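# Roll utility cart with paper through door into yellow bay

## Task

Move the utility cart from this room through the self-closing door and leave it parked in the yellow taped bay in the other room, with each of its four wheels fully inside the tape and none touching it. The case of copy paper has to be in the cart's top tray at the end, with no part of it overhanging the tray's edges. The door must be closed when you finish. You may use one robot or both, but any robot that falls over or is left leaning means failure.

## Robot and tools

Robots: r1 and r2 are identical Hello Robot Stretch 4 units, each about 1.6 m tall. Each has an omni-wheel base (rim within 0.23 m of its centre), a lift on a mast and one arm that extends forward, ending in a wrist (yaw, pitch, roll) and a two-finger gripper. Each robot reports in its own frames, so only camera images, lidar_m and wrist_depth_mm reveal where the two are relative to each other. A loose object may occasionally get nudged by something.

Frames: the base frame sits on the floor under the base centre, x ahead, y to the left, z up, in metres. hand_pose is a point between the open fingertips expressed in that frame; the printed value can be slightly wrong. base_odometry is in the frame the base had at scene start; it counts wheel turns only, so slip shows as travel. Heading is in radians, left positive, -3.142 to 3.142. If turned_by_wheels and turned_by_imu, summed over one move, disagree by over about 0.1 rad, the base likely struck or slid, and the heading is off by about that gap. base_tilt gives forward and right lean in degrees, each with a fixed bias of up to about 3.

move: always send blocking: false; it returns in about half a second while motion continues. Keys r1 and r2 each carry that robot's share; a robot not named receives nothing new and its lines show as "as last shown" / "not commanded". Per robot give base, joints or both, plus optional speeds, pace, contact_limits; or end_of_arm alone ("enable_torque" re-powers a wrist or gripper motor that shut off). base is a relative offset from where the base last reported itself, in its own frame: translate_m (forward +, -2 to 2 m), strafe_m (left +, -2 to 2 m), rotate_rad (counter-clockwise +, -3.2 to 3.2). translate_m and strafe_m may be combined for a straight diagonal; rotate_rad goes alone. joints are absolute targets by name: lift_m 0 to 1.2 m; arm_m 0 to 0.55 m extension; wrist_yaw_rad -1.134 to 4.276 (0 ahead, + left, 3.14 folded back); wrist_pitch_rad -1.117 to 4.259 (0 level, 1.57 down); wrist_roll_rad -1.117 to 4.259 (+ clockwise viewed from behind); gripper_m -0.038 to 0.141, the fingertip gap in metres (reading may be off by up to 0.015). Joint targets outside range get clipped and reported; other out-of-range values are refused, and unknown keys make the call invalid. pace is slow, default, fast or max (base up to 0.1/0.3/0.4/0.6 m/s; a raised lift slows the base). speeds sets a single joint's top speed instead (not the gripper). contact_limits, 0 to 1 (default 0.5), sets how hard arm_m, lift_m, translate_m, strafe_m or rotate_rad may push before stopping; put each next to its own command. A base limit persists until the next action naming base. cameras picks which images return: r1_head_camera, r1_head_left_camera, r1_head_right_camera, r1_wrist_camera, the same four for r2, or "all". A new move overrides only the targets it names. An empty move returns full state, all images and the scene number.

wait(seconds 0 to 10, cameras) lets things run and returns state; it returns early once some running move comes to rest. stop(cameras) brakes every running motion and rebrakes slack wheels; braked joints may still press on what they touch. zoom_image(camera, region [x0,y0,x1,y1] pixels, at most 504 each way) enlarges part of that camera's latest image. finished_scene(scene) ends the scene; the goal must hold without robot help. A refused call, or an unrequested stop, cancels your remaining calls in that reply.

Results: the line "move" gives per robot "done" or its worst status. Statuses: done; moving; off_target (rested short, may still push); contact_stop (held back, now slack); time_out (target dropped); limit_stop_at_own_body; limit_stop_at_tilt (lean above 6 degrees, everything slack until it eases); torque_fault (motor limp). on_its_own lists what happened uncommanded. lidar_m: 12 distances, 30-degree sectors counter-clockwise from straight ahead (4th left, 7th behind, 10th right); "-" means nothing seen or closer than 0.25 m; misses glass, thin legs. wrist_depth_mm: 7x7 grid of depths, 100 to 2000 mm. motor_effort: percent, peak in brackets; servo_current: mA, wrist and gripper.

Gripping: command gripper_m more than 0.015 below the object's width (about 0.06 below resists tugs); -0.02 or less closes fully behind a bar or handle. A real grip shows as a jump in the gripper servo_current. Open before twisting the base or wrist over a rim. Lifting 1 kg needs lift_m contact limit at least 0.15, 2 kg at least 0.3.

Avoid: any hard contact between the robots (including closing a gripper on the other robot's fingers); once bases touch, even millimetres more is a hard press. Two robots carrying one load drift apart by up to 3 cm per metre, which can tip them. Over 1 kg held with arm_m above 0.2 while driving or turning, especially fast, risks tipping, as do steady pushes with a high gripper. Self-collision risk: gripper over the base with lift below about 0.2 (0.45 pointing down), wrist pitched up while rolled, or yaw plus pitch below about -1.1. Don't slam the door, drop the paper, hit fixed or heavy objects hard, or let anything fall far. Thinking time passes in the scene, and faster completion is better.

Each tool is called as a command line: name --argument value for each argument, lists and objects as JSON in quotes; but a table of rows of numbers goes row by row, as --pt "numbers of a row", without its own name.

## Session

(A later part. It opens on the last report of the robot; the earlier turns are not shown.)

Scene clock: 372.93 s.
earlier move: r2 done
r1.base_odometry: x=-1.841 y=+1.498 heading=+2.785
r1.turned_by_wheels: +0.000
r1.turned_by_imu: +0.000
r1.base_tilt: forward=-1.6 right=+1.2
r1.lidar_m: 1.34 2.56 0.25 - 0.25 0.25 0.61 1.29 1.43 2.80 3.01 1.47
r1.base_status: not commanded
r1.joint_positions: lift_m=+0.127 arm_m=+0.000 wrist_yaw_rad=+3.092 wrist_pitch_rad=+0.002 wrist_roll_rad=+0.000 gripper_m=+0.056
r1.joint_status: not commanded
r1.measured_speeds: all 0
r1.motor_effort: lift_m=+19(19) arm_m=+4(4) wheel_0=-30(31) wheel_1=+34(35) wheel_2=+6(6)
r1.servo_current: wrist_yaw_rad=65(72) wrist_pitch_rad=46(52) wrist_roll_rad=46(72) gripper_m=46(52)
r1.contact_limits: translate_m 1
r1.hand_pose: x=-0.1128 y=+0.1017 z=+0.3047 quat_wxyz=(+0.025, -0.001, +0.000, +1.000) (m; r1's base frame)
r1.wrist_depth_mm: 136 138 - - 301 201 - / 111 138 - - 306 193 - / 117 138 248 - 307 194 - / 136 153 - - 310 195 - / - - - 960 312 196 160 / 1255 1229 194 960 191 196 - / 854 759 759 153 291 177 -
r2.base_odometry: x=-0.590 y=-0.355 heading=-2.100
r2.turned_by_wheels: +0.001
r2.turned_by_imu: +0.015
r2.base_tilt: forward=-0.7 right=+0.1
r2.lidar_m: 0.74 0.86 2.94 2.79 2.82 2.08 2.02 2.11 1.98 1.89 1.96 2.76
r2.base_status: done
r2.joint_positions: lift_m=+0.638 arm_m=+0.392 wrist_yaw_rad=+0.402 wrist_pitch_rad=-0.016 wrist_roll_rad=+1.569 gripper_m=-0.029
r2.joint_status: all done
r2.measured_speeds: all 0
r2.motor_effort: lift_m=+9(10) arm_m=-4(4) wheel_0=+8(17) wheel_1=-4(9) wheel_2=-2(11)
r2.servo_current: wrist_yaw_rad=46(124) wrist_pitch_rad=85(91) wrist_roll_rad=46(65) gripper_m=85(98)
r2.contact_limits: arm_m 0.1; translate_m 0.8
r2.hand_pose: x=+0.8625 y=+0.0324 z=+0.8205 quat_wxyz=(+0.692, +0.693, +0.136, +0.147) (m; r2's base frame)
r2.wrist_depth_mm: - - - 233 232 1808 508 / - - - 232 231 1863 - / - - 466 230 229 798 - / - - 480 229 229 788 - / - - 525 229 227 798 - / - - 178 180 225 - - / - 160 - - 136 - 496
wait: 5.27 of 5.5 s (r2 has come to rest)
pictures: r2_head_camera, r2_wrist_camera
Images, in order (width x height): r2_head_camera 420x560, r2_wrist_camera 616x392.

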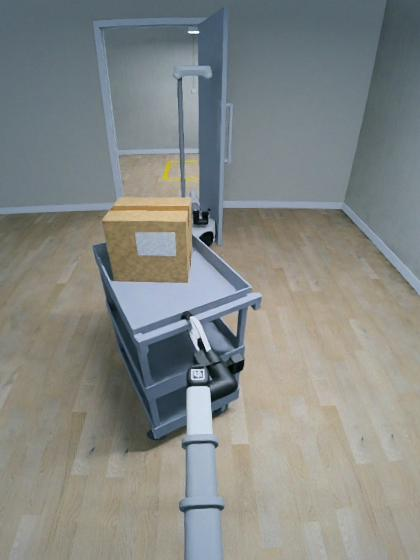

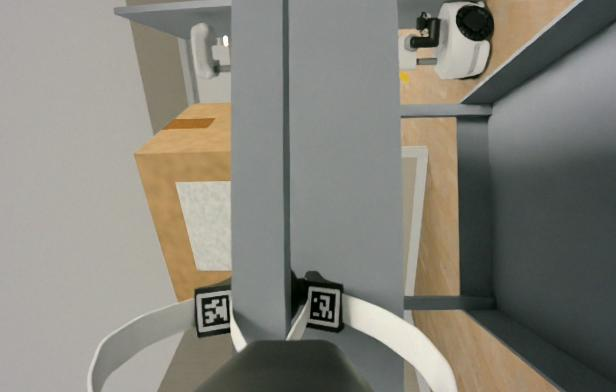

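move --blocking false --r2 '{"base":{"translate_m":0.06,"strafe_m":-0.15},"joints":{"wrist_yaw_rad":0.6},"speeds":{"wrist_yaw_rad":0.13},"pace":"slow","contact_limits":{"translate_m":0.8}}'

wait --seconds 3 --cameras '["r2_head_camera"]'

move --blocking false --r2 '{"base":{"translate_m":0.5,"strafe_m":0.37},"pace":"slow","contact_limits":{"translate_m":0.8}}'

wait --seconds 7.5 --cameras '["r2_head_camera","r1_head_left_camera"]'

Scene clock: 385.20 s.
move: r2 moving
r1: as last shown
r1.base_tilt: forward=-1.6 right=+1.3
r1.lidar_m: 1.33 2.56 0.25 - 0.25 0.25 0.60 1.28 1.44 2.80 3.01 1.50
r1.motor_effort: lift_m=+18(19) arm_m=+4(4) wheel_0=-30(30) wheel_1=+34(35) wheel_2=+6(6)
r1.servo_current: wrist_yaw_rad=46(65) wrist_pitch_rad=39(52) wrist_roll_rad=46(59) gripper_m=46(46)
r1.contact_limits: translate_m 1
r1.wrist_depth_mm: 136 138 - - 300 201 - / 111 138 - - 306 191 - / 117 139 248 - 307 195 - / 136 152 - - 310 195 - / - - - 960 312 196 160 / 1229 1229 193 976 191 196 - / 878 759 759 153 293 177 -
r2.base_odometry: x=-0.602 y=-0.353 heading=-2.100
r2.turned_by_wheels: +0.000
r2.turned_by_imu: +0.000
r2.base_tilt: forward=-0.7 right=+0.1
r2.lidar_m: 0.76 0.83 2.97 2.84 2.90 2.09 2.01 2.13 1.96 1.89 1.97 2.76
r2.base_status: translate_m moving; strafe_m moving
r2.joint_positions: lift_m=+0.638 arm_m=+0.392 wrist_yaw_rad=+0.454 wrist_pitch_rad=-0.016 wrist_roll_rad=+1.569 gripper_m=-0.029
r2.joint_status: wrist_yaw_rad moving
r2.measured_speeds: translate_m=+0.019 strafe_m=-0.045 rotate_rad=-0.001 lift_m=+0.000 arm_m=+0.000 wrist_yaw_rad=+0.123 wrist_pitch_rad=+0.000 wrist_roll_rad=+0.000
r2.motor_effort: lift_m=+9(10) arm_m=-4(4) wheel_0=+8(11) wheel_1=-7(7) wheel_2=-7(7)
r2.servo_current: wrist_yaw_rad=85(85) wrist_pitch_rad=85(91) wrist_roll_rad=39(59) gripper_m=85(91)
r2.contact_limits: arm_m 0.1; translate_m 0.8
r2.hand_pose: x=+0.8604 y=+0.0479 z=+0.8205 quat_wxyz=(+0.688, +0.690, +0.154, +0.165) (m; r2's base frame)
r2.wrist_depth_mm: - - - 226 224 1756 - / - - 627 227 225 798 - / - - 462 226 225 809 - / - - 480 227 226 809 - / - - 525 228 225 798 - / - - 176 180 170 - - / - 160 - - - 1808 500
pictures: none

Scene clock: 387.60 s.
earlier move: r2 done
r1.base_odometry: x=-1.841 y=+1.498 heading=+2.785
r1.turned_by_wheels: +0.000
r1.turned_by_imu: +0.000
r1.base_tilt: forward=-1.6 right=+1.3
r1.lidar_m: 1.30 2.53 0.25 - 0.25 0.25 0.62 1.28 1.41 2.80 3.00 1.48
r1.base_status: not commanded
r1.joint_positions: lift_m=+0.127 arm_m=+0.000 wrist_yaw_rad=+3.092 wrist_pitch_rad=+0.002 wrist_roll_rad=+0.000 gripper_m=+0.056
r1.joint_status: not commanded
r1.measured_speeds: all 0
r1.motor_effort: lift_m=+19(19) arm_m=+4(4) wheel_0=-29(30) wheel_1=+34(35) wheel_2=+6(6)
r1.servo_current: wrist_yaw_rad=65(72) wrist_pitch_rad=39(52) wrist_roll_rad=46(72) gripper_m=39(52)
r1.contact_limits: translate_m 1
r1.hand_pose: x=-0.1128 y=+0.1017 z=+0.3047 quat_wxyz=(+0.025, -0.001, +0.000, +1.000) (m; r1's base frame)
r1.wrist_depth_mm: 136 138 - - 300 200 - / 111 138 - - 306 192 - / 117 139 249 - 307 193 - / 136 152 - - 310 195 - / - - - 960 312 195 160 / 1205 1205 193 976 191 196 - / 866 759 750 153 291 177 -
r2.base_odometry: x=-0.749 y=-0.331 heading=-2.100
r2.turned_by_wheels: +0.000
r2.turned_by_imu: +0.001
r2.base_tilt: forward=-0.7 right=+0.0
r2.lidar_m: 0.74 0.74 3.08 2.94 2.91 2.17 2.08 2.15 1.86 1.74 1.84 2.52
r2.base_status: done
r2.joint_positions: lift_m=+0.638 arm_m=+0.392 wrist_yaw_rad=+0.600 wrist_pitch_rad=-0.016 wrist_roll_rad=+1.569 gripper_m=-0.029
r2.joint_status: all done
r2.measured_speeds: all 0
r2.motor_effort: lift_m=+10(10) arm_m=-4(4) wheel_0=+6(12) wheel_1=-3(7) wheel_2=-5(11)
r2.servo_current: wrist_yaw_rad=65(85) wrist_pitch_rad=85(91) wrist_roll_rad=39(59) gripper_m=78(91)
r2.contact_limits: arm_m 0.1; translate_m 0.8
r2.hand_pose: x=+0.8503 y=+0.0906 z=+0.8205 quat_wxyz=(+0.674, +0.677, +0.203, +0.214) (m; r2's base frame)
r2.wrist_depth_mm: - - - 227 227 1756 496 / - - 654 227 225 788 - / - - 459 228 226 809 - / - - 477 228 227 798 - / - - 525 228 226 788 - / - - 177 181 224 - - / - 160 - - - 1808 508
wait: 2.40 of 3 s (r2 has come to rest)
pictures: r2_head_camera
Images, in order (width x height): r2_head_camera 420x560.

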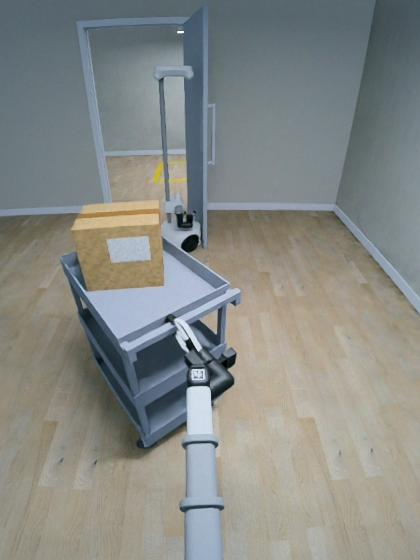

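Scene clock: 388.10 s.
move: r2 moving
r1: as last shown
r1.lidar_m: 1.31 2.56 0.25 - 0.25 0.25 0.60 1.28 1.41 2.80 2.98 1.49
r1.motor_effort: lift_m=+19(19) arm_m=+4(4) wheel_0=-29(30) wheel_1=+34(34) wheel_2=+6(6)
r1.servo_current: wrist_yaw_rad=65(65) wrist_pitch_rad=33(46) wrist_roll_rad=39(72) gripper_m=46(46)
r1.contact_limits: translate_m 1
r1.wrist_depth_mm: 136 138 - - 300 200 - / 111 138 - - 306 192 - / 117 139 248 - 306 194 - / 136 153 - - 310 195 - / - - - 960 312 196 160 / 1205 1182 194 976 191 196 - / 854 768 750 153 290 177 -
r2.base_odometry: x=-0.748 y=-0.345 heading=-2.101
r2.turned_by_wheels: -0.001
r2.turned_by_imu: -0.002
r2.base_tilt: forward=-0.7 right=+0.0
r2.lidar_m: 0.73 0.73 3.13 2.95 2.95 2.18 2.07 2.18 1.85 1.77 1.86 2.58
r2.base_status: translate_m moving; strafe_m moving
r2.joint_positions: lift_m=+0.638 arm_m=+0.392 wrist_yaw_rad=+0.600 wrist_pitch_rad=-0.016 wrist_roll_rad=+1.569 gripper_m=-0.029
r2.joint_status: not commanded
r2.measured_speeds: translate_m=+0.043 strafe_m=+0.031 rotate_rad=+0.002 lift_m=+0.000 arm_m=+0.000 wrist_yaw_rad=+0.000 wrist_pitch_rad=+0.000 wrist_roll_rad=+0.000
r2.motor_effort: lift_m=+9(10) arm_m=-4(4) wheel_0=-5(8) wheel_1=+7(9) wheel_2=-14(16)
r2.servo_current: wrist_yaw_rad=46(52) wrist_pitch_rad=85(91) wrist_roll_rad=46(59) gripper_m=78(91)
r2.contact_limits: arm_m 0.1; translate_m 0.8
r2.hand_pose: x=+0.8503 y=+0.0906 z=+0.8205 quat_wxyz=(+0.674, +0.677, +0.203, +0.214) (m; r2's base frame)
r2.wrist_depth_mm: - - - 229 228 1756 504 / - - 621 229 228 1921 - / - - 462 228 227 798 - / - - 480 227 227 809 - / - - 521 228 226 809 - / - - 173 179 224 - - / - 154 - - 136 1756 488
pictures: none

Scene clock: 395.03 s.
earlier move: r2 done
r1.base_odometry: x=-1.841 y=+1.498 heading=+2.785
r1.turned_by_wheels: +0.000
r1.turned_by_imu: +0.000
r1.base_tilt: forward=-1.6 right=+1.3
r1.lidar_m: 0.90 2.51 0.25 - 0.25 0.26 0.62 1.29 1.44 2.81 3.01 0.84
r1.base_status: not commanded
r1.joint_positions: lift_m=+0.127 arm_m=+0.000 wrist_yaw_rad=+3.092 wrist_pitch_rad=+0.002 wrist_roll_rad=+0.000 gripper_m=+0.056
r1.joint_status: not commanded
r1.measured_speeds: all 0
r1.motor_effort: lift_m=+18(19) arm_m=+4(4) wheel_0=-30(31) wheel_1=+34(35) wheel_2=+6(6)
r1.servo_current: wrist_yaw_rad=33(78) wrist_pitch_rad=46(52) wrist_roll_rad=46(72) gripper_m=39(52)
r1.contact_limits: translate_m 1
r1.hand_pose: x=-0.1128 y=+0.1017 z=+0.3047 quat_wxyz=(+0.025, -0.001, +0.000, +1.000) (m; r1's base frame)
r1.wrist_depth_mm: 136 138 - - 300 200 - / 111 138 - - 304 192 - / 117 139 249 - 307 195 - / 136 152 - - 309 195 - / - - - 960 314 196 160 / 1205 1255 193 976 191 196 - / 866 759 768 153 290 177 -
r2.base_odometry: x=-0.683 y=-0.949 heading=-2.101
r2.turned_by_wheels: -0.001
r2.turned_by_imu: -0.258
r2.base_tilt: forward=-0.7 right=+0.0
r2.lidar_m: 0.64 0.72 3.22 2.79 2.80 3.08 2.66 2.66 2.25 1.98 1.97 2.32
r2.base_status: done
r2.joint_positions: lift_m=+0.638 arm_m=+0.392 wrist_yaw_rad=+0.598 wrist_pitch_rad=-0.016 wrist_roll_rad=+1.569 gripper_m=-0.029
r2.joint_status: not commanded
r2.measured_speeds: all 0
r2.motor_effort: lift_m=+10(10) arm_m=-4(4) wheel_0=-10(15) wheel_1=+0(9) wheel_2=-10(16)
r2.servo_current: wrist_yaw_rad=39(72) wrist_pitch_rad=91(91) wrist_roll_rad=59(59) gripper_m=85(91)
r2.contact_limits: arm_m 0.1; translate_m 0.8
r2.hand_pose: x=+0.8505 y=+0.0900 z=+0.8206 quat_wxyz=(+0.675, +0.677, +0.203, +0.214) (m; r2's base frame)
r2.wrist_depth_mm: - - - 317 - 1537 1118 / - - - 319 357 1308 415 / - - - 279 297 1499 521 / - - - 255 267 - - / - - 484 237 245 778 - / - - 172 182 174 788 - / - 484 477 - - - -
wait: 6.93 of 7.5 s (r2 has come to rest)
pictures: r1_head_left_camera, r2_head_camera
Images, in order (width x height): r1_head_left_camera 420x672, r2_head_camera 420x560.

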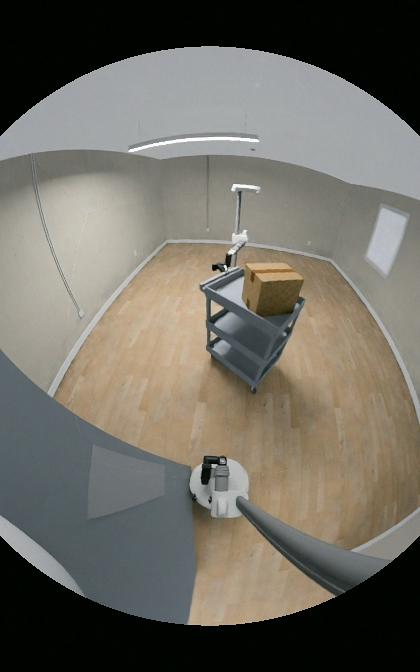

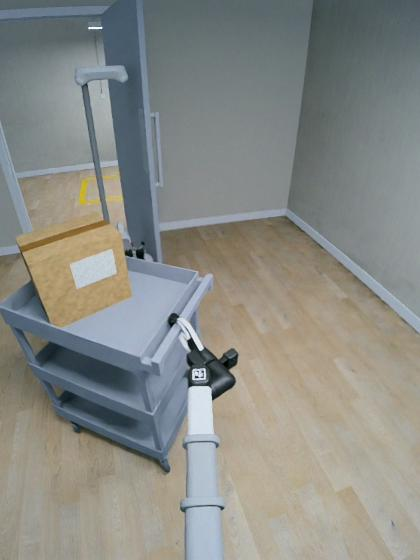

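move --blocking false --r2 '{"base":{"rotate_rad":0.25},"pace":"slow","contact_limits":{"rotate_rad":0.8}}'

wait --seconds 2.5 --cameras '["r2_head_camera","r1_head_left_camera","r2_wrist_camera","r2_head_left_camera"]'

Scene clock: 400.37 s.
move: r2 moving
r1: as last shown
r1.lidar_m: 0.89 2.57 0.25 - 0.25 0.25 0.57 1.29 1.41 2.80 3.00 0.81
r1.motor_effort: lift_m=+19(19) arm_m=+4(4) wheel_0=-30(30) wheel_1=+34(34) wheel_2=+6(6)
r1.servo_current: wrist_yaw_rad=72(72) wrist_pitch_rad=46(46) wrist_roll_rad=59(72) gripper_m=46(46)
r1.contact_limits: translate_m 1
r1.wrist_depth_mm: 136 138 - - 301 201 - / 111 138 - - 306 193 - / 117 139 249 - 307 194 - / 136 152 - - 310 195 - / - - - 946 314 196 160 / 1205 1205 194 976 191 196 - / 866 778 750 154 293 177 -
r2.base_odometry: x=-0.682 y=-0.949 heading=-1.976
r2.turned_by_wheels: +0.125
r2.turned_by_imu: +0.048
r2.base_tilt: forward=-0.8 right=+0.1
r2.lidar_m: 0.66 0.72 3.16 2.81 2.83 3.04 2.67 2.68 2.22 1.94 1.95 2.37
r2.base_status: rotate_rad moving
r2.joint_positions: lift_m=+0.638 arm_m=+0.392 wrist_yaw_rad=+0.592 wrist_pitch_rad=-0.016 wrist_roll_rad=+1.569 gripper_m=-0.029
r2.joint_status: not commanded
r2.measured_speeds: translate_m=-0.003 strafe_m=+0.001 rotate_rad=+0.490 lift_m=+0.000 arm_m=+0.000 wrist_yaw_rad=-0.016 wrist_pitch_rad=+0.000 wrist_roll_rad=+0.000
r2.motor_effort: lift_m=+9(10) arm_m=-4(4) wheel_0=-7(14) wheel_1=-13(13) wheel_2=-20(21)
r2.servo_current: wrist_yaw_rad=59(65) wrist_pitch_rad=91(91) wrist_roll_rad=52(52) gripper_m=85(85)
r2.contact_limits: arm_m 0.1; rotate_rad 0.8
r2.hand_pose: x=+0.8510 y=+0.0884 z=+0.8206 quat_wxyz=(+0.675, +0.678, +0.201, +0.212) (m; r2's base frame)
r2.wrist_depth_mm: - - - 319 - 349 343 / - - - 306 359 1308 1281 / - - - 276 289 1576 512 / - - - 255 264 - - / - - 480 235 240 768 - / - - 173 183 174 798 - / - 488 480 - - - -
pictures: none

Scene clock: 401.17 s.
earlier move: r2 done
r1.base_odometry: x=-1.841 y=+1.498 heading=+2.785
r1.turned_by_wheels: +0.000
r1.turned_by_imu: +0.000
r1.base_tilt: forward=-1.6 right=+1.3
r1.lidar_m: 0.87 2.52 0.25 - 0.25 0.25 0.63 1.29 1.42 2.81 2.99 0.81
r1.base_status: not commanded
r1.joint_positions: lift_m=+0.127 arm_m=+0.000 wrist_yaw_rad=+3.092 wrist_pitch_rad=+0.002 wrist_roll_rad=+0.000 gripper_m=+0.056
r1.joint_status: not commanded
r1.measured_speeds: all 0
r1.motor_effort: lift_m=+19(19) arm_m=+4(4) wheel_0=-30(30) wheel_1=+34(34) wheel_2=+6(6)
r1.servo_current: wrist_yaw_rad=52(72) wrist_pitch_rad=39(52) wrist_roll_rad=52(72) gripper_m=46(52)
r1.contact_limits: translate_m 1
r1.hand_pose: x=-0.1128 y=+0.1017 z=+0.3047 quat_wxyz=(+0.025, -0.001, +0.000, +1.000) (m; r1's base frame)
r1.wrist_depth_mm: 136 138 - - 300 200 - / 111 138 - - 306 193 - / 117 139 249 - 307 194 - / 136 153 - - 310 195 - / - - - 960 312 195 160 / 1229 1205 194 991 191 196 - / 866 759 759 153 291 177 -
r2.base_odometry: x=-0.683 y=-0.949 heading=-1.853
r2.turned_by_wheels: +0.123
r2.turned_by_imu: +0.041
r2.base_tilt: forward=-0.7 right=+0.1
r2.lidar_m: 0.68 0.71 3.16 2.83 2.83 3.00 2.66 2.70 2.12 1.92 1.94 2.38
r2.base_status: done
r2.joint_positions: lift_m=+0.638 arm_m=+0.392 wrist_yaw_rad=+0.594 wrist_pitch_rad=-0.016 wrist_roll_rad=+1.569 gripper_m=-0.029
r2.joint_status: not commanded
r2.measured_speeds: all 0
r2.motor_effort: lift_m=+10(10) arm_m=-4(4) wheel_0=-10(16) wheel_1=-6(13) wheel_2=-10(21)
r2.servo_current: wrist_yaw_rad=46(72) wrist_pitch_rad=85(98) wrist_roll_rad=39(59) gripper_m=85(85)
r2.contact_limits: arm_m 0.1; rotate_rad 0.8
r2.hand_pose: x=+0.8508 y=+0.0890 z=+0.8206 quat_wxyz=(+0.675, +0.677, +0.201, +0.213) (m; r2's base frame)
r2.wrist_depth_mm: - - - 319 342 336 330 / - - - 291 306 1281 1255 / - - - 270 283 1921 512 / - - - 251 262 - - / - - 484 234 238 809 - / - - 172 182 174 778 - / - 500 496 - - - -
wait: 0.80 of 2.5 s (r2 has come to rest)
pictures: r1_head_left_camera, r2_head_camera, r2_head_left_camera, r2_wrist_camera
Images, in order (width x height): r1_head_left_camera 420x672, r2_head_camera 420x560, r2_head_left_camera 420x672, r2_wrist_camera 616x392.

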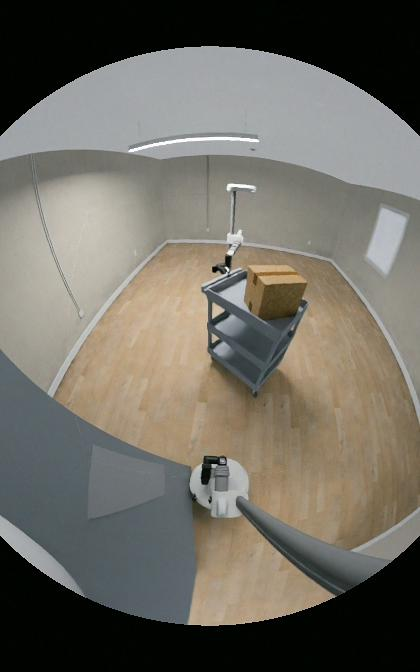

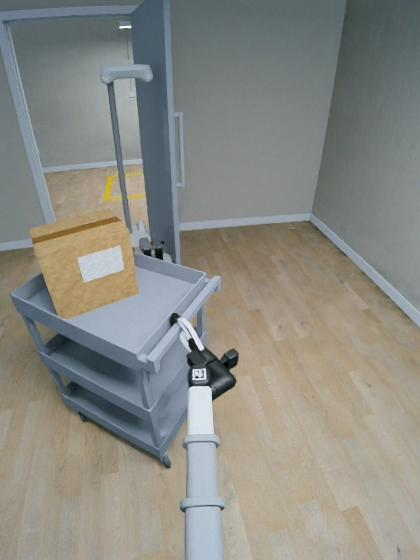

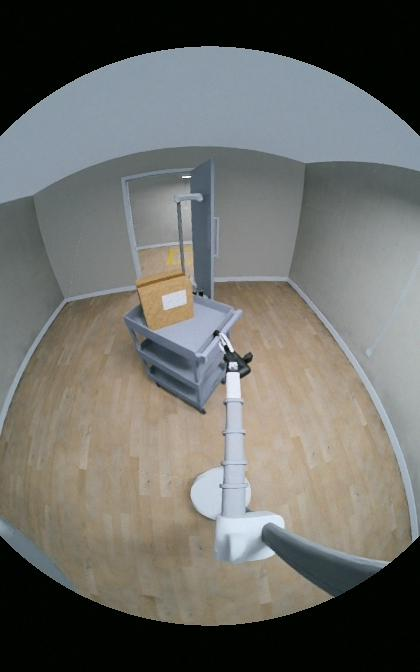

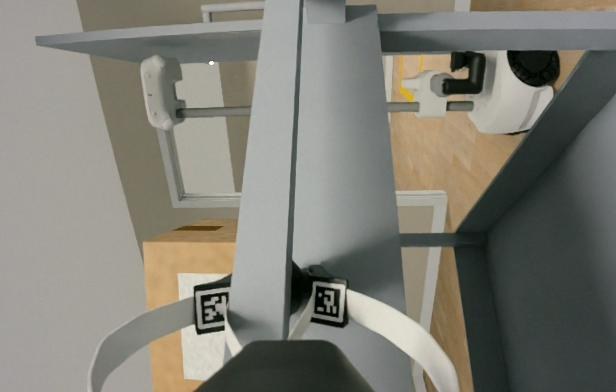

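move --blocking false --r2 '{"joints":{"gripper_m":0.13}}'

wait --seconds 2

move --blocking false --r2 '{"joints":{"arm_m":0.2}}'

wait --seconds 1.2

move --blocking false --r2 '{"base":{"translate_m":0.2,"strafe_m":-0.72},"joints":{"wrist_yaw_rad":0}}'

wait --seconds 2

wait --seconds 3

move --blocking false --r2 '{"base":{"rotate_rad":1.02},"pace":"slow"}'

wait --seconds 3 --cameras '["r2_head_camera","r2_wrist_camera","r2_head_left_camera"]'

Scene clock: 427.60 s.
move: r2 moving
r1: as last shown
r1.lidar_m: 0.89 2.52 0.25 - 0.25 0.26 0.58 1.28 1.41 2.80 3.01 0.81
r1.motor_effort: lift_m=+18(19) arm_m=+4(4) wheel_0=-30(30) wheel_1=+34(34) wheel_2=+6(6)
r1.servo_current: wrist_yaw_rad=46(52) wrist_pitch_rad=39(46) wrist_roll_rad=46(59) gripper_m=33(46)
r1.contact_limits: translate_m 1
r1.wrist_depth_mm: 136 138 - - 298 200 - / 111 138 - - 304 193 - / 117 139 249 - 307 194 - / 136 152 - - 312 195 - / - - - 960 312 196 160 / 1182 1229 194 976 191 196 - / 866 750 750 153 291 177 -
r2.base_odometry: x=-0.683 y=-0.949 heading=-1.853
r2.turned_by_wheels: +0.000
r2.turned_by_imu: -0.001
r2.base_tilt: forward=-0.7 right=+0.1
r2.lidar_m: 0.68 0.72 3.14 2.83 2.84 2.97 2.66 2.70 2.12 1.91 1.92 2.38
r2.base_status: not commanded
r2.joint_positions: lift_m=+0.638 arm_m=+0.392 wrist_yaw_rad=+0.594 wrist_pitch_rad=-0.016 wrist_roll_rad=+1.569 gripper_m=-0.003
r2.joint_status: gripper_m moving
r2.measured_speeds: all 0
r2.motor_effort: lift_m=+9(10) arm_m=-4(4) wheel_0=-10(10) wheel_1=-6(6) wheel_2=-10(10)
r2.servo_current: wrist_yaw_rad=52(65) wrist_pitch_rad=91(91) wrist_roll_rad=33(52) gripper_m=98(98)
r2.contact_limits: arm_m 0.1; rotate_rad 0.8
r2.hand_pose: x=+0.8508 y=+0.0890 z=+0.8206 quat_wxyz=(+0.675, +0.677, +0.201, +0.213) (m; r2's base frame)
r2.wrist_depth_mm: - - - 324 343 340 336 / - - - 301 315 1308 1281 / - - - 273 286 1921 512 / - - - 254 264 - - / - - 492 238 241 831 - / - - 174 183 173 788 - / - - 496 - 135 - -
pictures: none

Scene clock: 429.47 s.
earlier move: r2 done
r1.base_odometry: x=-1.841 y=+1.498 heading=+2.785
r1.turned_by_wheels: +0.000
r1.turned_by_imu: +0.000
r1.base_tilt: forward=-1.6 right=+1.3
r1.lidar_m: 0.85 2.55 0.25 - 0.25 0.25 0.63 1.26 1.40 2.80 2.98 0.76
r1.base_status: not commanded
r1.joint_positions: lift_m=+0.127 arm_m=+0.000 wrist_yaw_rad=+3.092 wrist_pitch_rad=+0.002 wrist_roll_rad=+0.000 gripper_m=+0.056
r1.joint_status: not commanded
r1.measured_speeds: all 0
r1.motor_effort: lift_m=+19(19) arm_m=+4(4) wheel_0=-30(30) wheel_1=+34(34) wheel_2=+6(6)
r1.servo_current: wrist_yaw_rad=52(65) wrist_pitch_rad=33(52) wrist_roll_rad=46(65) gripper_m=39(52)
r1.contact_limits: translate_m 1
r1.hand_pose: x=-0.1128 y=+0.1017 z=+0.3047 quat_wxyz=(+0.025, -0.001, +0.000, +1.000) (m; r1's base frame)
r1.wrist_depth_mm: 136 138 - - 303 201 - / 111 138 - - 304 193 - / 117 139 248 - 307 194 - / 136 153 - - 309 196 - / - - - 976 312 196 160 / 1255 1229 193 991 191 196 - / 866 759 750 154 291 177 -
r2.base_odometry: x=-0.683 y=-0.949 heading=-1.853
r2.turned_by_wheels: +0.000
r2.turned_by_imu: +0.001
r2.base_tilt: forward=-0.7 right=+0.1
r2.lidar_m: 0.68 0.74 3.14 2.82 2.86 2.95 2.66 2.68 2.12 1.91 1.93 2.40
r2.base_status: not commanded
r2.joint_positions: lift_m=+0.637 arm_m=+0.392 wrist_yaw_rad=+0.594 wrist_pitch_rad=-0.003 wrist_roll_rad=+1.569 gripper_m=+0.130
r2.joint_status: all done
r2.measured_speeds: all 0
r2.motor_effort: lift_m=+13(13) arm_m=-4(4) wheel_0=-8(10) wheel_1=-5(7) wheel_2=-9(10)
r2.servo_current: wrist_yaw_rad=46(72) wrist_pitch_rad=39(91) wrist_roll_rad=46(65) gripper_m=52(130)
r2.contact_limits: arm_m 0.1; rotate_rad 0.8
r2.hand_pose: x=+0.8508 y=+0.0890 z=+0.8164 quat_wxyz=(+0.676, +0.676, +0.206, +0.208) (m; r2's base frame)
r2.wrist_depth_mm: - - 287 357 375 370 368 / - - - 332 - 1336 - / - - - 307 - 1464 - / - - 241 282 - 732 - / - 574 205 262 - - - / - 512 184 246 195 - - / - 521 179 - - - -
wait: 1.87 of 2 s (r2 has come to rest)
pictures: none

Scene clock: 429.97 s.
move: r2 moving
r1: as last shown
r1.lidar_m: 0.82 2.54 0.25 - 0.25 0.25 0.62 1.29 1.41 2.79 2.99 0.78
r1.motor_effort: lift_m=+18(19) arm_m=+4(4) wheel_0=-30(30) wheel_1=+34(34) wheel_2=+6(6)
r1.servo_current: wrist_yaw_rad=52(59) wrist_pitch_rad=46(52) wrist_roll_rad=46(52) gripper_m=46(46)
r1.contact_limits: translate_m 1
r1.wrist_depth_mm: 136 138 - - 300 200 - / 111 138 - - 306 193 - / 117 139 249 - 307 195 - / 136 153 - - 310 195 - / - - - 946 312 196 160 / 1229 1205 193 976 190 196 - / 866 759 759 153 291 178 -
r2.base_odometry: x=-0.683 y=-0.949 heading=-1.852
r2.turned_by_wheels: +0.001
r2.turned_by_imu: +0.001
r2.base_tilt: forward=-0.7 right=+0.1
r2.lidar_m: 0.68 0.70 3.15 2.82 2.86 2.94 2.66 2.71 2.11 1.91 1.92 2.36
r2.base_status: not commanded
r2.joint_positions: lift_m=+0.637 arm_m=+0.341 wrist_yaw_rad=+0.597 wrist_pitch_rad=-0.001 wrist_roll_rad=+1.569 gripper_m=+0.130
r2.joint_status: arm_m moving
r2.measured_speeds: translate_m=+0.000 strafe_m=+0.000 rotate_rad=+0.000 lift_m=+0.000 arm_m=-0.195 wrist_yaw_rad=+0.002 wrist_pitch_rad=+0.001 wrist_roll_rad=+0.000
r2.motor_effort: lift_m=+14(14) arm_m=-11(12) wheel_0=-6(8) wheel_1=-3(5) wheel_2=-7(9)
r2.servo_current: wrist_yaw_rad=46(59) wrist_pitch_rad=39(46) wrist_roll_rad=46(52) gripper_m=46(52)
r2.contact_limits: rotate_rad 0.8
r2.hand_pose: x=+0.8000 y=+0.0899 z=+0.8159 quat_wxyz=(+0.676, +0.675, +0.207, +0.209) (m; r2's base frame)
r2.wrist_depth_mm: - - 306 384 418 399 384 / - - 291 351 - 1366 366 / - - 286 324 - 676 - / - - 293 300 - - - / - 539 222 279 - - - / - 549 202 262 194 - - / - - 197 - - - -
pictures: none

Scene clock: 431.13 s.
earlier move: r2 done
r1.base_odometry: x=-1.841 y=+1.498 heading=+2.785
r1.turned_by_wheels: +0.000
r1.turned_by_imu: +0.000
r1.base_tilt: forward=-1.6 right=+1.3
r1.lidar_m: 0.84 2.53 0.25 - 0.25 0.26 0.62 1.29 1.41 2.80 3.02 0.80
r1.base_status: not commanded
r1.joint_positions: lift_m=+0.127 arm_m=+0.000 wrist_yaw_rad=+3.092 wrist_pitch_rad=+0.002 wrist_roll_rad=+0.000 gripper_m=+0.056
r1.joint_status: not commanded
r1.measured_speeds: all 0
r1.motor_effort: lift_m=+18(19) arm_m=+4(4) wheel_0=-30(30) wheel_1=+34(34) wheel_2=+6(6)
r1.servo_current: wrist_yaw_rad=46(65) wrist_pitch_rad=39(52) wrist_roll_rad=46(65) gripper_m=39(52)
r1.contact_limits: translate_m 1
r1.hand_pose: x=-0.1128 y=+0.1017 z=+0.3047 quat_wxyz=(+0.025, -0.001, +0.000, +1.000) (m; r1's base frame)
r1.wrist_depth_mm: 136 138 - - 300 200 - / 111 138 - - 307 192 - / 117 139 248 - 309 194 - / 136 153 - - 310 196 - / - - - 946 314 196 160 / 1229 1229 194 976 190 196 - / 854 759 759 153 291 176 -
r2.base_odometry: x=-0.683 y=-0.949 heading=-1.852
r2.turned_by_wheels: +0.000
r2.turned_by_imu: +0.000
r2.base_tilt: forward=-0.6 right=+0.1
r2.lidar_m: 0.68 0.73 3.13 2.83 2.84 2.97 2.68 2.71 2.14 1.92 1.94 2.37
r2.base_status: not commanded
r2.joint_positions: lift_m=+0.637 arm_m=+0.200 wrist_yaw_rad=+0.597 wrist_pitch_rad=-0.001 wrist_roll_rad=+1.569 gripper_m=+0.130
r2.joint_status: all done
r2.measured_speeds: all 0
r2.motor_effort: lift_m=+14(14) arm_m=-6(12) wheel_0=-5(8) wheel_1=-3(5) wheel_2=-7(9)
r2.servo_current: wrist_yaw_rad=46(59) wrist_pitch_rad=39(46) wrist_roll_rad=39(65) gripper_m=46(59)
r2.contact_limits: rotate_rad 0.8
r2.hand_pose: x=+0.6587 y=+0.0899 z=+0.8159 quat_wxyz=(+0.676, +0.675, +0.207, +0.209) (m; r2's base frame)
r2.wrist_depth_mm: - - - 492 - 504 492 / - - - 449 1756 668 445 / - - - 413 - - 407 / - - 647 382 - - 384 / - - 661 353 - - - / - - 279 278 213 342 347 / - - - - - 1756 1138
wait: 1.17 of 1.2 s (r2 has come to rest)
pictures: none

Scene clock: 431.63 s.
move: r2 moving
r1: as last shown
r1.lidar_m: 0.85 2.56 0.25 - 0.25 0.26 0.60 1.28 1.41 2.78 2.99 0.77
r1.motor_effort: lift_m=+18(19) arm_m=+4(4) wheel_0=-29(30) wheel_1=+34(35) wheel_2=+6(6)
r1.servo_current: wrist_yaw_rad=46(72) wrist_pitch_rad=33(46) wrist_roll_rad=52(59) gripper_m=39(46)
r1.contact_limits: translate_m 1
r1.wrist_depth_mm: 136 138 - - 300 200 - / 111 138 - - 306 193 - / 117 139 249 - 307 194 - / 136 153 - - 309 195 - / - - - 976 314 195 160 / 1205 1205 193 960 191 196 - / 854 759 768 154 291 177 -
r2.base_odometry: x=-0.715 y=-0.949 heading=-1.853
r2.turned_by_wheels: -0.001
r2.turned_by_imu: -0.001
r2.base_tilt: forward=-0.7 right=+0.1
r2.lidar_m: 0.70 0.68 3.16 2.83 2.88 2.98 2.67 2.70 2.09 1.89 1.91 2.35
r2.base_status: translate_m moving; strafe_m moving
r2.joint_positions: lift_m=+0.637 arm_m=+0.200 wrist_yaw_rad=+0.077 wrist_pitch_rad=-0.001 wrist_roll_rad=+1.569 gripper_m=+0.130
r2.joint_status: wrist_yaw_rad moving
r2.measured_speeds: translate_m=+0.033 strafe_m=-0.121 rotate_rad=-0.006 lift_m=+0.000 arm_m=+0.000 wrist_yaw_rad=-1.114 wrist_pitch_rad=+0.000 wrist_roll_rad=+0.000
r2.motor_effort: lift_m=+14(14) arm_m=-7(7) wheel_0=+7(12) wheel_1=-10(11) wheel_2=-8(8)
r2.servo_current: wrist_yaw_rad=52(137) wrist_pitch_rad=46(46) wrist_roll_rad=46(52) gripper_m=46(52)
r2.hand_pose: x=+0.6653 y=-0.0650 z=+0.8159 quat_wxyz=(+0.707, +0.706, +0.027, +0.028) (m; r2's base frame)
r2.wrist_depth_mm: - - - - - 1618 1098 / - - - - - 1661 1118 / - - - - - 1618 1118 / - - - - - 1661 1138 / - - - 603 1808 597 1078 / - - 200 517 213 508 539 / - - - - - - 449
pictures: none

Scene clock: 433.63 s.
earlier move: r2 moving
r1.base_odometry: x=-1.841 y=+1.498 heading=+2.785
r1.turned_by_wheels: +0.000
r1.turned_by_imu: +0.000
r1.base_tilt: forward=-1.6 right=+1.3
r1.lidar_m: 0.85 1.71 0.25 - 0.25 0.25 0.61 1.28 1.44 2.78 2.98 0.80
r1.base_status: not commanded
r1.joint_positions: lift_m=+0.127 arm_m=+0.000 wrist_yaw_rad=+3.092 wrist_pitch_rad=+0.002 wrist_roll_rad=+0.000 gripper_m=+0.056
r1.joint_status: not commanded
r1.measured_speeds: all 0
r1.motor_effort: lift_m=+19(19) arm_m=+4(4) wheel_0=-30(30) wheel_1=+34(35) wheel_2=+6(6)
r1.servo_current: wrist_yaw_rad=46(72) wrist_pitch_rad=46(46) wrist_roll_rad=39(65) gripper_m=39(46)
r1.contact_limits: translate_m 1
r1.hand_pose: x=-0.1128 y=+0.1017 z=+0.3047 quat_wxyz=(+0.025, -0.001, +0.000, +1.000) (m; r1's base frame)
r1.wrist_depth_mm: 136 138 - - 301 200 - / 111 138 - - 306 192 - / 117 139 249 - 309 193 - / 136 152 - - 310 195 - / - - - 960 314 195 160 / 1229 1205 193 976 190 196 - / 854 759 768 153 293 177 -
r2.base_odometry: x=-1.259 y=-0.943 heading=-1.853
r2.turned_by_wheels: +0.000
r2.turned_by_imu: +0.001
r2.base_tilt: forward=-0.7 right=+0.0
r2.lidar_m: 3.07 0.90 0.87 3.41 3.42 3.05 2.72 2.34 1.47 1.35 1.36 1.68
r2.base_status: translate_m moving; strafe_m moving
r2.joint_positions: lift_m=+0.637 arm_m=+0.200 wrist_yaw_rad=+0.003 wrist_pitch_rad=-0.001 wrist_roll_rad=+1.569 gripper_m=+0.130
r2.joint_status: all done
r2.measured_speeds: translate_m=+0.081 strafe_m=-0.288 rotate_rad=-0.005 lift_m=+0.000 arm_m=+0.000 wrist_yaw_rad=+0.000 wrist_pitch_rad=+0.000 wrist_roll_rad=+0.000
r2.motor_effort: lift_m=+15(15) arm_m=-7(7) wheel_0=+7(14) wheel_1=-7(11) wheel_2=-6(9)
r2.servo_current: wrist_yaw_rad=52(137) wrist_pitch_rad=46(46) wrist_roll_rad=39(65) gripper_m=52(59)
r2.hand_pose: x=+0.6597 y=-0.0866 z=+0.8158 quat_wxyz=(+0.708, +0.707, +0.001, +0.001) (m; r2's base frame)
r2.wrist_depth_mm: - - - - - 1576 1098 / - - - - - 1618 1118 / - - - - - 1661 1138 / - - - - - 1618 1138 / - - - - - 1537 1138 / - - 217 - 220 1336 1138 / - - - - - 1661 1138
wait: 2.00 s; no rest
pictures: none

Scene clock: 435.07 s.
earlier move: r2 done
r1.base_odometry: x=-1.841 y=+1.498 heading=+2.785
r1.turned_by_wheels: +0.000
r1.turned_by_imu: +0.000
r1.base_tilt: forward=-1.6 right=+1.3
r1.lidar_m: 0.84 1.78 0.25 - 0.25 0.26 0.59 1.30 1.41 2.80 2.99 0.79
r1.base_status: not commanded
r1.joint_positions: lift_m=+0.127 arm_m=+0.000 wrist_yaw_rad=+3.092 wrist_pitch_rad=+0.002 wrist_roll_rad=+0.000 gripper_m=+0.056
r1.joint_status: not commanded
r1.measured_speeds: all 0
r1.motor_effort: lift_m=+19(19) arm_m=+4(4) wheel_0=-30(30) wheel_1=+34(35) wheel_2=+6(6)
r1.servo_current: wrist_yaw_rad=26(72) wrist_pitch_rad=52(52) wrist_roll_rad=46(72) gripper_m=46(46)
r1.contact_limits: translate_m 1
r1.hand_pose: x=-0.1128 y=+0.1017 z=+0.3047 quat_wxyz=(+0.025, -0.001, +0.000, +1.000) (m; r1's base frame)
r1.wrist_depth_mm: 136 138 - - 300 200 - / 111 138 - - 307 193 - / 117 138 247 - 307 194 - / 136 153 - - 310 195 - / - - - 946 312 196 160 / 1229 1229 194 960 191 196 - / 854 759 759 153 291 177 -
r2.base_odometry: x=-1.430 y=-0.941 heading=-1.853
r2.turned_by_wheels: +0.000
r2.turned_by_imu: +0.000
r2.base_tilt: forward=-0.7 right=+0.1
r2.lidar_m: 2.92 1.03 0.96 3.56 3.59 3.04 2.72 2.07 1.30 1.14 1.19 1.43
r2.base_status: done
r2.joint_positions: lift_m=+0.637 arm_m=+0.200 wrist_yaw_rad=+0.003 wrist_pitch_rad=-0.001 wrist_roll_rad=+1.569 gripper_m=+0.130
r2.joint_status: all done
r2.measured_speeds: all 0
r2.motor_effort: lift_m=+15(15) arm_m=-6(7) wheel_0=+2(14) wheel_1=-2(11) wheel_2=-4(9)
r2.servo_current: wrist_yaw_rad=52(137) wrist_pitch_rad=46(46) wrist_roll_rad=52(65) gripper_m=52(59)
r2.hand_pose: x=+0.6597 y=-0.0866 z=+0.8158 quat_wxyz=(+0.708, +0.707, +0.001, +0.001) (m; r2's base frame)
r2.wrist_depth_mm: - - - - - 1537 1118 / - - - - - 1618 1098 / - - - - - 1618 1138 / - - - - - 1618 1138 / - - - - - 1499 1138 / - - 217 - 220 1336 1138 / - - - - - 1756 1160
wait: 1.43 of 3 s (r2 has come to rest)
pictures: none

Scene clock: 435.57 s.
move: r2 moving
r1: as last shown
r1.base_tilt: forward=-1.5 right=+1.3
r1.lidar_m: 0.84 1.73 0.25 - 0.25 0.25 0.61 1.30 1.44 2.81 3.01 0.78
r1.motor_effort: lift_m=+18(19) arm_m=+4(4) wheel_0=-30(30) wheel_1=+34(34) wheel_2=+6(6)
r1.servo_current: wrist_yaw_rad=39(59) wrist_pitch_rad=33(52) wrist_roll_rad=46(52) gripper_m=46(46)
r1.contact_limits: translate_m 1
r1.wrist_depth_mm: 136 138 - - 300 200 - / 111 138 - - 304 193 - / 117 139 249 - 307 194 - / 136 152 - - 310 195 - / - - - 960 312 196 160 / 1205 1205 193 991 191 196 - / 878 759 759 153 290 177 -
r2.base_odometry: x=-1.430 y=-0.941 heading=-1.728
r2.turned_by_wheels: +0.125
r2.turned_by_imu: +0.122
r2.base_tilt: forward=-0.6 right=+0.1
r2.lidar_m: 2.20 0.99 0.96 3.58 3.67 2.92 2.76 1.76 1.23 1.17 1.22 1.62
r2.base_status: rotate_rad moving
r2.joint_positions: lift_m=+0.637 arm_m=+0.200 wrist_yaw_rad=+0.003 wrist_pitch_rad=-0.001 wrist_roll_rad=+1.569 gripper_m=+0.130
r2.joint_status: not commanded
r2.measured_speeds: translate_m=+0.000 strafe_m=+0.001 rotate_rad=+0.484 lift_m=+0.000 arm_m=+0.000 wrist_yaw_rad=+0.000 wrist_pitch_rad=+0.000 wrist_roll_rad=+0.000
r2.motor_effort: lift_m=+15(15) arm_m=-7(7) wheel_0=-5(7) wheel_1=-7(8) wheel_2=-8(9)
r2.servo_current: wrist_yaw_rad=46(59) wrist_pitch_rad=33(52) wrist_roll_rad=39(52) gripper_m=52(59)
r2.hand_pose: x=+0.6597 y=-0.0866 z=+0.8158 quat_wxyz=(+0.708, +0.707, +0.001, +0.001) (m; r2's base frame)
r2.wrist_depth_mm: - - - - - 1618 1118 / - - - - - 1576 1118 / - - - - - 1618 1138 / - - - - - 1661 1138 / - - - - - 1537 1118 / - - 218 - 219 1366 1138 / - - 1661 - - 1576 1138
pictures: none

Scene clock: 437.37 s.
earlier move: r2 done
r1.base_odometry: x=-1.841 y=+1.498 heading=+2.785
r1.turned_by_wheels: +0.000
r1.turned_by_imu: +0.000
r1.base_tilt: forward=-1.6 right=+1.3
r1.lidar_m: 0.85 2.09 0.25 - 0.25 0.27 0.60 1.29 1.44 2.79 2.97 0.78
r1.base_status: not commanded
r1.joint_positions: lift_m=+0.127 arm_m=+0.000 wrist_yaw_rad=+3.092 wrist_pitch_rad=+0.002 wrist_roll_rad=+0.000 gripper_m=+0.056
r1.joint_status: not commanded
r1.measured_speeds: all 0
r1.motor_effort: lift_m=+19(19) arm_m=+4(4) wheel_0=-30(30) wheel_1=+34(34) wheel_2=+6(6)
r1.servo_current: wrist_yaw_rad=65(65) wrist_pitch_rad=46(52) wrist_roll_rad=39(65) gripper_m=33(46)
r1.contact_limits: translate_m 1
r1.hand_pose: x=-0.1128 y=+0.1017 z=+0.3047 quat_wxyz=(+0.025, -0.001, +0.000, +1.000) (m; r1's base frame)
r1.wrist_depth_mm: 137 138 - - 301 201 - / 111 138 - - 306 192 - / 117 139 249 - 307 194 - / 136 153 - - 310 195 - / - - - 960 312 196 160 / 1205 1182 194 976 190 196 - / 866 768 759 153 293 177 -
r2.base_odometry: x=-1.430 y=-0.941 heading=-0.834
r2.turned_by_wheels: +0.894
r2.turned_by_imu: +0.870
r2.base_tilt: forward=-0.7 right=+0.0
r2.lidar_m: 0.96 3.57 3.56 3.07 2.77 2.18 1.34 1.17 1.17 1.42 2.70 1.04
r2.base_status: done
r2.joint_positions: lift_m=+0.637 arm_m=+0.200 wrist_yaw_rad=+0.003 wrist_pitch_rad=-0.001 wrist_roll_rad=+1.569 gripper_m=+0.130
r2.joint_status: not commanded
r2.measured_speeds: all 0
r2.motor_effort: lift_m=+15(15) arm_m=-6(7) wheel_0=-4(9) wheel_1=-5(8) wheel_2=-6(10)
r2.servo_current: wrist_yaw_rad=46(59) wrist_pitch_rad=46(52) wrist_roll_rad=39(65) gripper_m=52(59)
r2.hand_pose: x=+0.6597 y=-0.0866 z=+0.8158 quat_wxyz=(+0.708, +0.707, +0.001, +0.001) (m; r2's base frame)
r2.wrist_depth_mm: - - - - - 1336 1098 / - - - 615 - 615 976 / - - 866 621 - 621 - / - - 917 615 - 615 - / - - 991 615 - 615 - / - - 216 549 195 1366 1138 / - - - - - 1756 1138
wait: 1.80 of 3 s (r2 has come to rest)
pictures: r2_head_camera, r2_head_left_camera, r2_wrist_camera
Images, in order (width x height): r2_head_camera 420x560, r2_head_left_camera 420x672, r2_wrist_camera 616x392.

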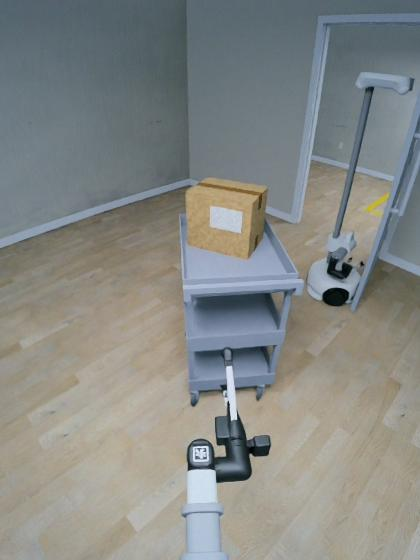

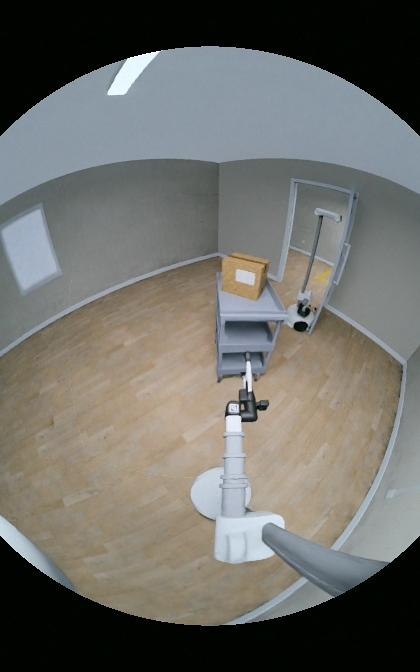

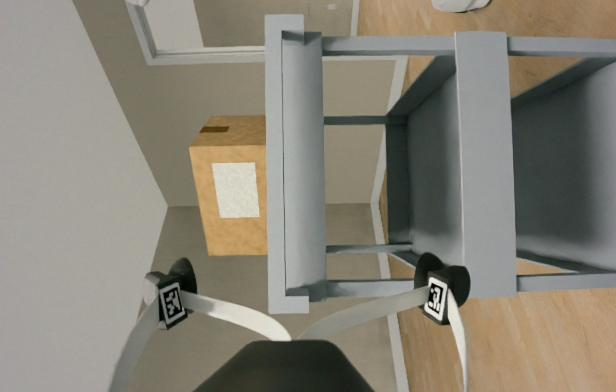

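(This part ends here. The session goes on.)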